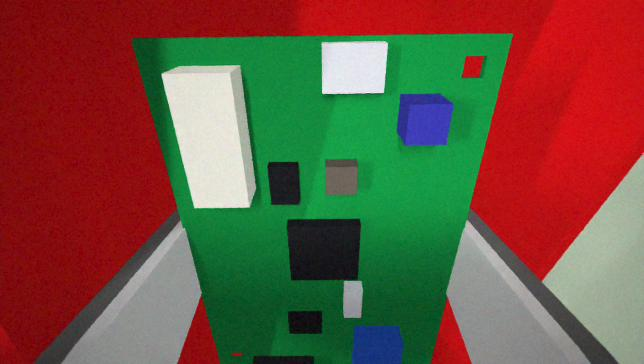

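{"name": "move", "arguments": {"target": {"side":"left","x":0.54,"y":0.055,"z":0.941,"quat_wxyz":[0.98,-0.056,-0.19,0]}, "min_time_s": 1.5}}

{"name": "move", "arguments": {"joints": {"left_gripper_m":0.085}}}

{"name": "move", "arguments": {"target": {"side":"left","x":0.523,"y":0.055,"z":1.07,"quat_wxyz":[0.99,-0.03,-0.13,0]}, "min_time_s": 3}}

{"name": "move", "arguments": {"target": {"side":"left","x":0.42,"y":0.2,"z":1.2,"quat_wxyz":[0.99,-0.03,-0.13,0]}, "min_time_s": 2, "cameras": ["head_camera"]}}

Scene clock: 369.60 s.
Joint torques (N m): left_arm=[-15.12 4.33 2.55 -0.71 0.65 0.8 -0.32] | right_arm=[-10.92 -11.83 -7.4 -4.61 0.34 -0.95 0.22]
External joint torques (N m): left_arm=[9.62 -2.71 0.09 2.8 0.72 1.71 -0.3] | right_arm=[1.67 0.24 -0.07 0.85 -0.35 -0.02 0.19]
Wrist force (N): left_arm=[5.8 -0.2 6.3] | right_arm=[-1.0 10.7 -12.5]
Wrist torque (N m): left_arm=[-0.01 0.37 -0.16] | right_arm=[-0.05 0.66 0.50]
Wrist force, peak (N): left_arm=[9.6 0.2 74.5] | right_arm=[-1.1 10.9 -13.1]
move: short
base_odometry: x=+2.207 y=+0.360 heading=+0.600
lidar_m: 1.06 0.50 0.60 2.43 3.55 4.05 3.96 1.72 1.28 1.22 0.89 1.10
base_status: not commanded
joint_positions: torso_squat_rad=+0.350 torso_shift_rad=+0.120 torso_pitch_rad=+0.269 torso_yaw_rad=+0.000 left_shoulder_pitch_rad=-1.539 left_shoulder_roll_rad=+0.193 left_shoulder_yaw_rad=-0.919 left_elbow_rad=-0.268 left_forearm_roll_rad=+1.081 left_wrist_pitch_rad=+0.886 left_hand_roll_rad=+0.432 left_gripper_m=+0.070 right_shoulder_pitch_rad=-0.485 right_shoulder_roll_rad=-0.794 right_shoulder_yaw_rad=-0.089 right_elbow_rad=-2.198 right_forearm_roll_rad=-0.707 right_wrist_pitch_rad=+1.789 right_hand_roll_rad=-0.505 right_gripper_m=+0.040 head_pan_rad=+0.000 head_tilt_rad=+0.450
joint_status: all done
wheel_motors_off: 0
motor_effort: left_wheel=+4(7) right_wheel=-2(4)
chest: x=-0.0673 y=-0.0007 z=+1.2316 quat_wxyz=(+0.991, +0.000, +0.134, +0.000) (m; base frame)
left_hand: x=+0.5409 y=+0.0547 z=+0.9409 quat_wxyz=(+0.976, -0.062, -0.210, +0.000) (m; base frame)
left_hand_status: short (checked arc, as near as the solve gets, planned for 1.5 s): 1 mm and 2.4 deg off. The place is met; only the turn is off.
right_hand: x=+0.3523 y=-0.2999 z=+1.0673 quat_wxyz=(+0.967, -0.003, -0.256, -0.001) (m; base frame)
pictures: none

Scene clock: 370.23 s.
Joint torques (N m): left_arm=[-8.55 0.07 2.09 -0.66 0.82 0.55 -0.13] | right_arm=[-10.91 -11.56 -7.7 -4.63 0.31 -1.03 0.23]
External joint torques (N m): left_arm=[16.21 -6.99 -0.37 2.85 0.89 1.46 -0.1] | right_arm=[1.68 0.51 -0.37 0.83 -0.38 -0.1 0.2]
Wrist force (N): left_arm=[11.9 2.5 23.0] | right_arm=[-0.8 10.9 -12.9]
Wrist torque (N m): left_arm=[0.00 1.52 -0.33] | right_arm=[-0.06 0.66 0.49]
Wrist force, peak (N): left_arm=[12.2 3.1 24.2] | right_arm=[-1.1 11.3 -12.8]
move: done
base_odometry: x=+2.207 y=+0.360 heading=+0.600
lidar_m: 1.06 0.50 0.61 2.43 3.55 4.05 3.96 1.72 1.28 1.22 0.88 1.10
base_status: not commanded
joint_positions: torso_squat_rad=+0.350 torso_shift_rad=+0.120 torso_pitch_rad=+0.269 torso_yaw_rad=+0.000 left_shoulder_pitch_rad=-1.541 left_shoulder_roll_rad=+0.194 left_shoulder_yaw_rad=-0.919 left_elbow_rad=-0.268 left_forearm_roll_rad=+1.081 left_wrist_pitch_rad=+0.886 left_hand_roll_rad=+0.432 left_gripper_m=+0.085 right_shoulder_pitch_rad=-0.485 right_shoulder_roll_rad=-0.794 right_shoulder_yaw_rad=-0.089 right_elbow_rad=-2.198 right_forearm_roll_rad=-0.707 right_wrist_pitch_rad=+1.789 right_hand_roll_rad=-0.505 right_gripper_m=+0.040 head_pan_rad=+0.000 head_tilt_rad=+0.450
joint_status: all done
wheel_motors_off: 0
motor_effort: left_wheel=+6(6) right_wheel=-3(3)
chest: x=-0.0674 y=-0.0007 z=+1.2317 quat_wxyz=(+0.991, +0.000, +0.134, +0.000) (m; base frame)
left_hand: x=+0.5416 y=+0.0550 z=+0.9422 quat_wxyz=(+0.976, -0.061, -0.211, +0.000) (m; base frame)
right_hand: x=+0.3522 y=-0.2998 z=+1.0674 quat_wxyz=(+0.967, -0.003, -0.256, -0.001) (m; base frame)
pictures: none

Scene clock: 373.57 s.
Joint torques (N m): left_arm=[-24.79 9.62 4.32 -3.84 0.32 -0.13 0.43] | right_arm=[-10.74 -11.89 -7.64 -4.66 0.27 -0.99 0.19]
External joint torques (N m): left_arm=[0.77 0.95 1.47 -0.47 0.4 0.43 0.44] | right_arm=[1.84 0.18 -0.31 0.8 -0.42 -0.07 0.16]
Wrist force (N): left_arm=[-2.9 0.8 -9.1] | right_arm=[-0.7 10.6 -12.5]
Wrist torque (N m): left_arm=[-0.11 -0.46 -0.19] | right_arm=[-0.04 0.71 0.48]
Wrist force, peak (N): left_arm=[11.8 2.9 22.5] | right_arm=[-1.0 11.2 -13.0]
move: done
base_odometry: x=+2.207 y=+0.360 heading=+0.600
lidar_m: 1.06 0.50 0.61 2.44 3.55 4.06 3.95 1.71 1.28 1.22 0.88 1.11
base_status: not commanded
joint_positions: torso_squat_rad=+0.350 torso_shift_rad=+0.120 torso_pitch_rad=+0.270 torso_yaw_rad=+0.000 left_shoulder_pitch_rad=-1.794 left_shoulder_roll_rad=+0.273 left_shoulder_yaw_rad=-0.878 left_elbow_rad=-0.310 left_forearm_roll_rad=+1.148 left_wrist_pitch_rad=+1.351 left_hand_roll_rad=+0.442 left_gripper_m=+0.085 right_shoulder_pitch_rad=-0.485 right_shoulder_roll_rad=-0.794 right_shoulder_yaw_rad=-0.089 right_elbow_rad=-2.198 right_forearm_roll_rad=-0.707 right_wrist_pitch_rad=+1.789 right_hand_roll_rad=-0.505 right_gripper_m=+0.040 head_pan_rad=+0.000 head_tilt_rad=+0.450
joint_status: all done
wheel_motors_off: 0
motor_effort: left_wheel=+5(7) right_wheel=-3(4)
chest: x=-0.0669 y=-0.0007 z=+1.2316 quat_wxyz=(+0.991, +0.000, +0.134, +0.000) (m; base frame)
left_hand: x=+0.5237 y=+0.0549 z=+1.0692 quat_wxyz=(+0.992, -0.028, -0.123, +0.000) (m; base frame)
left_hand_status: reached (checked arc, planned for 3.0 s): 1 mm and 0.9 deg off.
right_hand: x=+0.3526 y=-0.2999 z=+1.0669 quat_wxyz=(+0.967, -0.003, -0.255, -0.001) (m; base frame)
pictures: none

Scene clock: 375.90 s.
Joint torques (N m): left_arm=[-18.82 6.58 9.44 1.59 -0.12 -0.38 0.21] | right_arm=[-10.8 -11.55 -7.42 -4.68 0.41 -0.89 0.1]
External joint torques (N m): left_arm=[0.3 -0.18 -0.88 -0.51 0.15 0.11 0.23] | right_arm=[1.78 0.51 -0.09 0.78 -0.28 0.03 0.07]
Wrist force (N): left_arm=[-3.2 0.8 -8.9] | right_arm=[-0.6 11.2 -12.4]
Wrist torque (N m): left_arm=[-0.10 -0.49 -0.16] | right_arm=[-0.09 0.72 0.48]
Wrist force, peak (N): left_arm=[-3.4 0.7 -9.6] | right_arm=[-1.0 11.4 -12.8]
move: done
base_odometry: x=+2.207 y=+0.360 heading=+0.600
lidar_m: 1.06 0.51 0.61 2.43 3.56 4.06 3.96 1.72 1.27 1.23 0.89 1.11
base_status: not commanded
joint_positions: torso_squat_rad=+0.350 torso_shift_rad=+0.120 torso_pitch_rad=+0.270 torso_yaw_rad=+0.000 left_shoulder_pitch_rad=-1.849 left_shoulder_roll_rad=+1.235 left_shoulder_yaw_rad=-1.218 left_elbow_rad=-1.562 left_forearm_roll_rad=+1.674 left_wrist_pitch_rad=+1.477 left_hand_roll_rad=+0.830 left_gripper_m=+0.085 right_shoulder_pitch_rad=-0.485 right_shoulder_roll_rad=-0.794 right_shoulder_yaw_rad=-0.089 right_elbow_rad=-2.198 right_forearm_roll_rad=-0.707 right_wrist_pitch_rad=+1.789 right_hand_roll_rad=-0.505 right_gripper_m=+0.040 head_pan_rad=+0.000 head_tilt_rad=+0.450
joint_status: all done
wheel_motors_off: 0
motor_effort: left_wheel=+4(6) right_wheel=-1(3)
chest: x=-0.0669 y=-0.0007 z=+1.2316 quat_wxyz=(+0.991, +0.000, +0.134, +0.000) (m; base frame)
left_hand: x=+0.4201 y=+0.2000 z=+1.2000 quat_wxyz=(+0.991, -0.030, -0.130, +0.000) (m; base frame)
left_hand_status: reached (checked arc, planned for 2.0 s): 0 mm and 0.0 deg off.
right_hand: x=+0.3526 y=-0.2999 z=+1.0669 quat_wxyz=(+0.967, -0.003, -0.255, -0.001) (m; base frame)
pictures: head_camera
camera_calibration:
head_camera: T_world_to_cam=[[0.0210762, -0.998757, 0.0451782, -0.0667415], [-0.628554, -0.0483777, -0.77626, 1.16486], [0.77748, -0.0120364, -0.628792, 0.824982], [0, 0, 0, 1]] pos_world=[0.0921746, -0.000375618, 1.42599]

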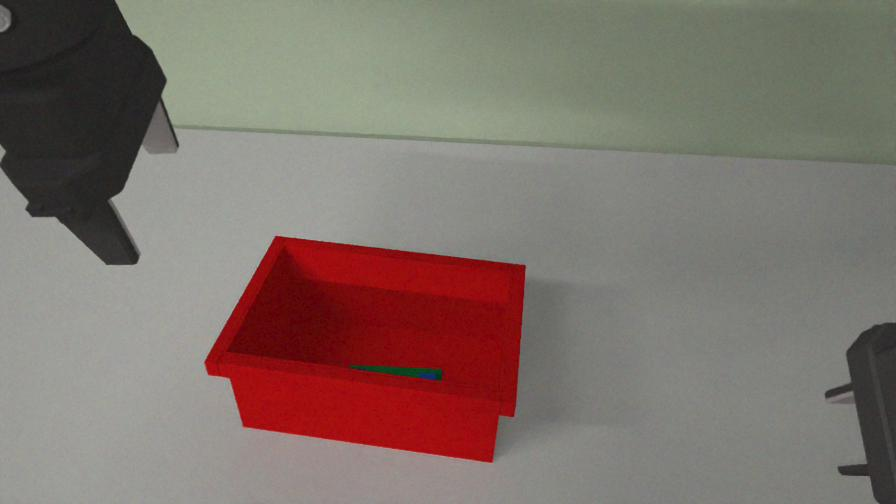

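{"name": "move", "arguments": {"base": {"x_m_s":-0.25,"for_s":2.8}}}

{"name": "move", "arguments": {"joints": {"torso_shift_rad":0,"torso_pitch_rad":0,"head_tilt_rad":0.5,"left_gripper_m":0}}}

{"name": "move", "arguments": {"target": {"side":"left","x":0.27,"y":0.25,"z":1.15,"quat_wxyz":[0.924,0,-0.383,0]}, "min_time_s": 1.5}}

{"name": "move", "arguments": {"base": {"turn_rad_s":0.676,"for_s":3.5}, "cameras": ["head_camera"]}}

Scene clock: 393.03 s.
Joint torques (N m): left_arm=[-18.15 6.57 9.72 1.62 -0.15 -0.3 0.14] | right_arm=[-10.8 -11.66 -7.45 -4.64 0.33 -0.97 0.18]
External joint torques (N m): left_arm=[0.98 -0.19 -0.6 -0.48 0.12 0.19 0.16] | right_arm=[1.77 0.41 -0.13 0.82 -0.36 -0.05 0.15]
Wrist force (N): left_arm=[-3.1 0.8 -9.0] | right_arm=[-1.0 11.0 -12.7]
Wrist torque (N m): left_arm=[-0.09 -0.48 -0.18] | right_arm=[-0.08 0.65 0.49]
Wrist force, peak (N): left_arm=[-3.2 0.7 -9.3] | right_arm=[-0.6 11.2 -13.0]
move: done
base_odometry: x=+1.630 y=-0.035 heading=+0.600
lidar_m: 1.16 1.17 1.66 3.39 3.56 3.33 3.26 1.72 1.27 1.22 1.24 1.35
base_status: done (sent for 2.8 of 2.8 s)
joint_positions: torso_squat_rad=+0.350 torso_shift_rad=+0.120 torso_pitch_rad=+0.270 torso_yaw_rad=+0.000 left_shoulder_pitch_rad=-1.849 left_shoulder_roll_rad=+1.235 left_shoulder_yaw_rad=-1.218 left_elbow_rad=-1.562 left_forearm_roll_rad=+1.674 left_wrist_pitch_rad=+1.477 left_hand_roll_rad=+0.830 left_gripper_m=+0.085 right_shoulder_pitch_rad=-0.485 right_shoulder_roll_rad=-0.794 right_shoulder_yaw_rad=-0.089 right_elbow_rad=-2.198 right_forearm_roll_rad=-0.707 right_wrist_pitch_rad=+1.789 right_hand_roll_rad=-0.505 right_gripper_m=+0.040 head_pan_rad=+0.000 head_tilt_rad=+0.450
joint_status: not commanded
wheel_motors_off: 0
motor_effort: left_wheel=-5(21) right_wheel=+8(22)
chest: x=-0.0668 y=-0.0007 z=+1.2316 quat_wxyz=(+0.991, +0.000, +0.135, +0.000) (m; base frame)
left_hand: x=+0.4201 y=+0.1999 z=+1.2000 quat_wxyz=(+0.991, -0.030, -0.130, +0.000) (m; base frame)
right_hand: x=+0.3526 y=-0.2999 z=+1.0669 quat_wxyz=(+0.967, -0.003, -0.255, -0.001) (m; base frame)
pictures: none

Scene clock: 394.80 s.
Joint torques (N m): left_arm=[-16.71 4.78 8.86 2.9 -0.33 -0.64 0.24] | right_arm=[-13.78 -11.39 -7.15 -3.34 0.5 -1.31 0.18]
External joint torques (N m): left_arm=[1.09 -0.05 -0.65 -0.59 0.31 0.17 0.27] | right_arm=[1.74 0.17 -0.14 0.69 -0.35 0 0.14]
Wrist force (N): left_arm=[-4.5 0.7 -8.3] | right_arm=[-2.3 10.8 -11.6]
Wrist torque (N m): left_arm=[-0.10 -0.56 -0.17] | right_arm=[-0.08 0.59 0.47]
Wrist force, peak (N): left_arm=[-2.9 0.7 -9.5] | right_arm=[-0.8 10.9 -13.3]
move: done
base_odometry: x=+1.630 y=-0.035 heading=+0.600
lidar_m: 1.16 1.16 1.67 3.38 3.55 3.33 3.26 1.72 1.27 1.22 1.24 1.34
base_status: not commanded
joint_positions: torso_squat_rad=+0.350 torso_shift_rad=+0.000 torso_pitch_rad=+0.000 torso_yaw_rad=+0.000 left_shoulder_pitch_rad=-1.849 left_shoulder_roll_rad=+1.235 left_shoulder_yaw_rad=-1.218 left_elbow_rad=-1.562 left_forearm_roll_rad=+1.674 left_wrist_pitch_rad=+1.477 left_hand_roll_rad=+0.830 left_gripper_m=+0.000 right_shoulder_pitch_rad=-0.485 right_shoulder_roll_rad=-0.794 right_shoulder_yaw_rad=-0.089 right_elbow_rad=-2.198 right_forearm_roll_rad=-0.707 right_wrist_pitch_rad=+1.789 right_hand_roll_rad=-0.505 right_gripper_m=+0.040 head_pan_rad=+0.000 head_tilt_rad=+0.500
joint_status: all done
wheel_motors_off: 0
motor_effort: left_wheel=-6(9) right_wheel=+7(9)
chest: x=-0.2281 y=-0.0007 z=+1.2475 quat_wxyz=(+1.000, +0.000, +0.000, +0.000) (m; base frame)
left_hand: x=+0.2497 y=+0.1998 z=+1.3469 quat_wxyz=(+0.965, -0.030, -0.262, -0.004) (m; base frame)
right_hand: x=+0.2201 y=-0.3000 z=+1.2006 quat_wxyz=(+0.924, -0.003, -0.383, -0.001) (m; base frame)
pictures: none

Scene clock: 396.63 s.
Joint torques (N m): left_arm=[-15.46 8.08 10.38 1.1 -0.78 -0.58 0.16] | right_arm=[-13.96 -11.14 -7.14 -3.48 0.49 -1.26 0.23]
External joint torques (N m): left_arm=[1.29 0.78 -0.35 -0.59 0.27 -0.21 0.2] | right_arm=[1.57 0.41 -0.13 0.56 -0.36 0.05 0.19]
Wrist force (N): left_arm=[-6.0 0.0 -7.3] | right_arm=[-2.5 10.6 -11.6]
Wrist torque (N m): left_arm=[-0.06 -0.63 -0.15] | right_arm=[-0.06 0.58 0.49]
Wrist force, peak (N): left_arm=[-6.4 0.0 -7.5] | right_arm=[-2.3 11.0 -11.8]
move: done
base_odometry: x=+1.630 y=-0.035 heading=+0.600
lidar_m: 1.15 1.16 1.67 3.39 3.55 3.32 3.26 1.72 1.27 1.22 1.24 1.35
base_status: not commanded
joint_positions: torso_squat_rad=+0.350 torso_shift_rad=+0.000 torso_pitch_rad=+0.000 torso_yaw_rad=+0.000 left_shoulder_pitch_rad=-1.414 left_shoulder_roll_rad=+1.376 left_shoulder_yaw_rad=-1.467 left_elbow_rad=-2.016 left_forearm_roll_rad=+0.886 left_wrist_pitch_rad=+0.941 left_hand_roll_rad=+1.329 left_gripper_m=+0.000 right_shoulder_pitch_rad=-0.485 right_shoulder_roll_rad=-0.794 right_shoulder_yaw_rad=-0.089 right_elbow_rad=-2.198 right_forearm_roll_rad=-0.707 right_wrist_pitch_rad=+1.789 right_hand_roll_rad=-0.505 right_gripper_m=+0.040 head_pan_rad=+0.000 head_tilt_rad=+0.500
joint_status: all done
wheel_motors_off: 0
motor_effort: left_wheel=-6(8) right_wheel=+8(9)
chest: x=-0.2281 y=-0.0007 z=+1.2475 quat_wxyz=(+1.000, +0.000, +0.000, +0.000) (m; base frame)
left_hand: x=+0.2700 y=+0.2498 z=+1.1502 quat_wxyz=(+0.924, +0.000, -0.383, +0.000) (m; base frame)
left_hand_status: reached (checked arc, planned for 1.5 s): 0 mm and 0.0 deg off.
right_hand: x=+0.2201 y=-0.3000 z=+1.2006 quat_wxyz=(+0.924, -0.003, -0.383, -0.001) (m; base frame)
pictures: none

Scene clock: 401.83 s.
Joint torques (N m): left_arm=[-15.33 7.84 10.22 1.16 -0.77 -0.55 0.08] | right_arm=[-13.89 -11.27 -7.17 -3.43 0.44 -1.27 0.13]
External joint torques (N m): left_arm=[1.41 0.54 -0.51 -0.52 0.27 -0.19 0.12] | right_arm=[1.63 0.28 -0.16 0.61 -0.41 0.03 0.09]
Wrist force (N): left_arm=[-5.8 0.0 -7.2] | right_arm=[-2.7 10.8 -11.4]
Wrist torque (N m): left_arm=[-0.08 -0.61 -0.16] | right_arm=[-0.08 0.57 0.49]
Wrist force, peak (N): left_arm=[-6.4 0.3 -7.5] | right_arm=[-2.2 11.1 -11.7]
move: done
base_odometry: x=+1.630 y=-0.035 heading=+2.965
lidar_m: 3.69 3.34 2.37 1.37 1.19 1.19 1.37 1.73 1.19 1.34 2.65 3.40
base_status: done (sent for 3.5 of 3.5 s)
joint_positions: torso_squat_rad=+0.350 torso_shift_rad=+0.000 torso_pitch_rad=+0.000 torso_yaw_rad=+0.000 left_shoulder_pitch_rad=-1.414 left_shoulder_roll_rad=+1.376 left_shoulder_yaw_rad=-1.467 left_elbow_rad=-2.016 left_forearm_roll_rad=+0.886 left_wrist_pitch_rad=+0.941 left_hand_roll_rad=+1.329 left_gripper_m=+0.000 right_shoulder_pitch_rad=-0.485 right_shoulder_roll_rad=-0.794 right_shoulder_yaw_rad=-0.089 right_elbow_rad=-2.198 right_forearm_roll_rad=-0.707 right_wrist_pitch_rad=+1.789 right_hand_roll_rad=-0.505 right_gripper_m=+0.040 head_pan_rad=+0.000 head_tilt_rad=+0.500
joint_status: not commanded
wheel_motors_off: 0
motor_effort: left_wheel=+2(28) right_wheel=+5(28)
chest: x=-0.2281 y=-0.0007 z=+1.2475 quat_wxyz=(+1.000, +0.000, +0.000, +0.000) (m; base frame)
left_hand: x=+0.2700 y=+0.2499 z=+1.1502 quat_wxyz=(+0.924, +0.000, -0.383, +0.000) (m; base frame)
right_hand: x=+0.2201 y=-0.3000 z=+1.2006 quat_wxyz=(+0.924, -0.003, -0.383, -0.001) (m; base frame)
pictures: head_camera
camera_calibration:
head_camera: T_world_to_cam=[[0.0105826, -0.99876, 0.0486433, -0.0708131], [-0.444152, -0.0482789, -0.89465, 1.26239], [0.895889, -0.0121373, -0.444112, 0.766438], [0, 0, 0, 1]] pos_world=[-0.125201, -0.000476145, 1.47323]

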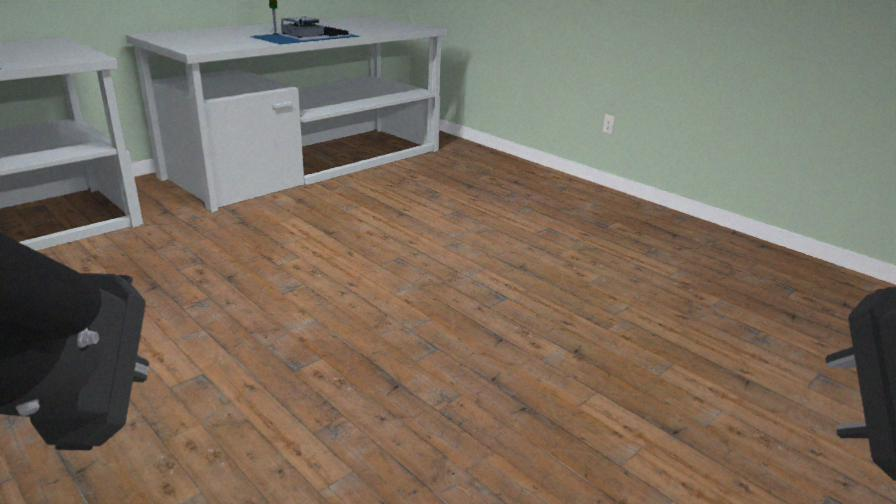

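{"name": "move", "arguments": {"base": {"x_m_s":0.35,"for_s":4.37}}}

{"name": "move", "arguments": {"base": {"x_m_s":0.35,"for_s":4.37}}}

{"name": "move", "arguments": {"base": {"turn_rad_s":0.394,"for_s":2.0}, "cameras": ["head_camera"]}}

Scene clock: 416.17 s.
Joint torques (N m): left_arm=[-15.41 7.12 10.33 1.49 -0.76 -0.52 0.07] | right_arm=[-13.72 -11.25 -7.12 -3.39 0.47 -1.4 0.34]
External joint torques (N m): left_arm=[1.33 -0.18 -0.4 -0.19 0.29 -0.16 0.11] | right_arm=[1.8 0.31 -0.1 0.65 -0.38 -0.09 0.29]
Wrist force (N): left_arm=[-6.2 -0.1 -7.4] | right_arm=[-2.3 10.6 -11.4]
Wrist torque (N m): left_arm=[-0.05 -0.66 -0.16] | right_arm=[-0.05 0.61 0.47]
Wrist force, peak (N): left_arm=[-6.3 0.1 -7.7] | right_arm=[-2.4 11.0 -11.9]
move: done
base_odometry: x=+0.125 y=+0.232 heading=+2.966
lidar_m: 2.73 2.06 2.13 2.51 2.27 2.26 2.64 2.23 2.21 2.59 2.35 2.35
base_status: done (sent for 4.37 of 4.37 s)
joint_positions: torso_squat_rad=+0.350 torso_shift_rad=+0.000 torso_pitch_rad=+0.000 torso_yaw_rad=+0.000 left_shoulder_pitch_rad=-1.414 left_shoulder_roll_rad=+1.376 left_shoulder_yaw_rad=-1.467 left_elbow_rad=-2.016 left_forearm_roll_rad=+0.886 left_wrist_pitch_rad=+0.941 left_hand_roll_rad=+1.329 left_gripper_m=+0.000 right_shoulder_pitch_rad=-0.485 right_shoulder_roll_rad=-0.794 right_shoulder_yaw_rad=-0.089 right_elbow_rad=-2.198 right_forearm_roll_rad=-0.707 right_wrist_pitch_rad=+1.789 right_hand_roll_rad=-0.505 right_gripper_m=+0.040 head_pan_rad=+0.000 head_tilt_rad=+0.500
joint_status: not commanded
wheel_motors_off: 0
motor_effort: left_wheel=+1(30) right_wheel=-4(29)
chest: x=-0.2280 y=-0.0007 z=+1.2475 quat_wxyz=(+1.000, +0.000, +0.000, +0.000) (m; base frame)
left_hand: x=+0.2700 y=+0.2499 z=+1.1501 quat_wxyz=(+0.924, +0.000, -0.383, +0.000) (m; base frame)
right_hand: x=+0.2201 y=-0.3000 z=+1.2006 quat_wxyz=(+0.924, -0.003, -0.383, -0.001) (m; base frame)
pictures: none

Scene clock: 421.87 s.
Joint torques (N m): left_arm=[-15.27 7.5 10.28 1.39 -0.8 -0.52 0.08] | right_arm=[-13.81 -11.07 -7.22 -3.4 0.53 -1.32 0.27]
External joint torques (N m): left_arm=[1.47 0.2 -0.44 -0.3 0.25 -0.16 0.12] | right_arm=[1.71 0.49 -0.2 0.64 -0.32 -0.02 0.23]
Wrist force (N): left_arm=[-6.0 0.3 -7.6] | right_arm=[-2.6 11.0 -11.5]
Wrist torque (N m): left_arm=[-0.10 -0.64 -0.15] | right_arm=[-0.10 0.59 0.48]
Wrist force, peak (N): left_arm=[-6.5 0.1 -7.5] | right_arm=[-2.4 11.0 -11.9]
move: done
base_odometry: x=-1.380 y=+0.499 heading=+2.966
lidar_m: 1.33 1.68 1.04 1.17 2.59 3.33 3.89 3.40 2.52 1.47 1.27 1.27
base_status: done (sent for 4.37 of 4.37 s)
joint_positions: torso_squat_rad=+0.350 torso_shift_rad=+0.000 torso_pitch_rad=+0.000 torso_yaw_rad=+0.000 left_shoulder_pitch_rad=-1.414 left_shoulder_roll_rad=+1.376 left_shoulder_yaw_rad=-1.467 left_elbow_rad=-2.016 left_forearm_roll_rad=+0.886 left_wrist_pitch_rad=+0.941 left_hand_roll_rad=+1.329 left_gripper_m=+0.000 right_shoulder_pitch_rad=-0.485 right_shoulder_roll_rad=-0.794 right_shoulder_yaw_rad=-0.089 right_elbow_rad=-2.198 right_forearm_roll_rad=-0.707 right_wrist_pitch_rad=+1.789 right_hand_roll_rad=-0.505 right_gripper_m=+0.040 head_pan_rad=+0.000 head_tilt_rad=+0.500
joint_status: not commanded
wheel_motors_off: 0
motor_effort: left_wheel=+1(27) right_wheel=-5(18)
chest: x=-0.2280 y=-0.0007 z=+1.2475 quat_wxyz=(+1.000, +0.000, +0.000, +0.000) (m; base frame)
left_hand: x=+0.2700 y=+0.2499 z=+1.1501 quat_wxyz=(+0.924, +0.000, -0.383, +0.000) (m; base frame)
right_hand: x=+0.2201 y=-0.3000 z=+1.2005 quat_wxyz=(+0.924, -0.003, -0.383, -0.001) (m; base frame)
pictures: none

Scene clock: 424.93 s.
Joint torques (N m): left_arm=[-15.32 7.42 10.04 1.44 -0.71 -0.55 0.12] | right_arm=[-13.94 -11.21 -7.38 -3.4 0.47 -1.37 0.19]
External joint torques (N m): left_arm=[1.42 0.12 -0.68 -0.25 0.33 -0.18 0.15] | right_arm=[1.59 0.34 -0.37 0.64 -0.38 -0.06 0.14]
Wrist force (N): left_arm=[-6.1 0.0 -7.0] | right_arm=[-2.5 10.6 -11.3]
Wrist torque (N m): left_arm=[-0.07 -0.67 -0.16] | right_arm=[-0.06 0.55 0.49]
Wrist force, peak (N): left_arm=[-6.3 -0.3 -7.5] | right_arm=[-2.7 11.0 -11.8]
move: done
base_odometry: x=-1.380 y=+0.499 heading=-2.529
lidar_m: 1.04 1.06 1.60 3.34 3.47 3.39 3.29 1.82 1.35 1.30 1.32 1.33
base_status: done (sent for 2 of 2 s)
joint_positions: torso_squat_rad=+0.350 torso_shift_rad=+0.000 torso_pitch_rad=+0.000 torso_yaw_rad=+0.000 left_shoulder_pitch_rad=-1.414 left_shoulder_roll_rad=+1.376 left_shoulder_yaw_rad=-1.467 left_elbow_rad=-2.016 left_forearm_roll_rad=+0.886 left_wrist_pitch_rad=+0.941 left_hand_roll_rad=+1.329 left_gripper_m=+0.000 right_shoulder_pitch_rad=-0.485 right_shoulder_roll_rad=-0.794 right_shoulder_yaw_rad=-0.089 right_elbow_rad=-2.198 right_forearm_roll_rad=-0.707 right_wrist_pitch_rad=+1.789 right_hand_roll_rad=-0.505 right_gripper_m=+0.040 head_pan_rad=+0.000 head_tilt_rad=+0.500
joint_status: not commanded
wheel_motors_off: 0
motor_effort: left_wheel=+2(30) right_wheel=+3(25)
chest: x=-0.2280 y=-0.0008 z=+1.2475 quat_wxyz=(+1.000, +0.000, +0.000, +0.000) (m; base frame)
left_hand: x=+0.2700 y=+0.2498 z=+1.1502 quat_wxyz=(+0.924, +0.000, -0.383, +0.000) (m; base frame)
right_hand: x=+0.2201 y=-0.3000 z=+1.2005 quat_wxyz=(+0.924, -0.003, -0.383, -0.001) (m; base frame)
pictures: head_camera
camera_calibration:
head_camera: T_world_to_cam=[[0.0105874, -0.99876, 0.0486427, -0.0708128], [-0.444232, -0.0482794, -0.89461, 1.26237], [0.895849, -0.0121371, -0.444192, 0.766461], [0, 0, 0, 1]] pos_world=[-0.125101, -0.000476143, 1.47323]

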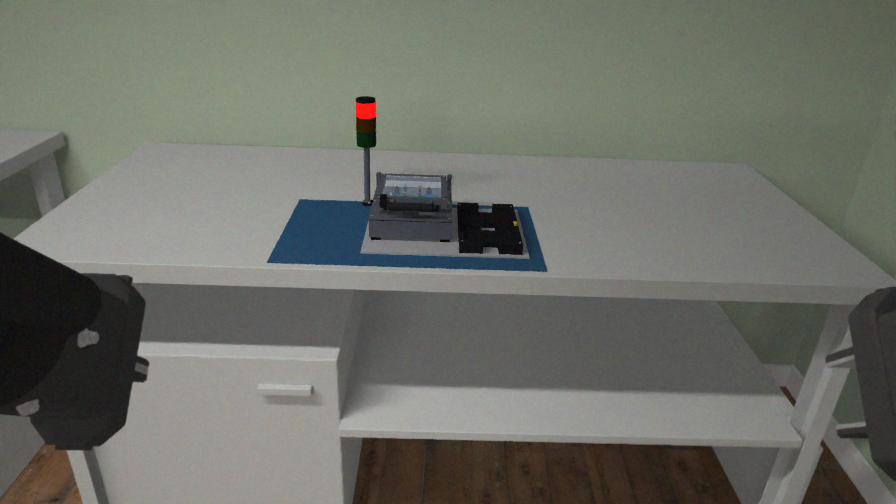

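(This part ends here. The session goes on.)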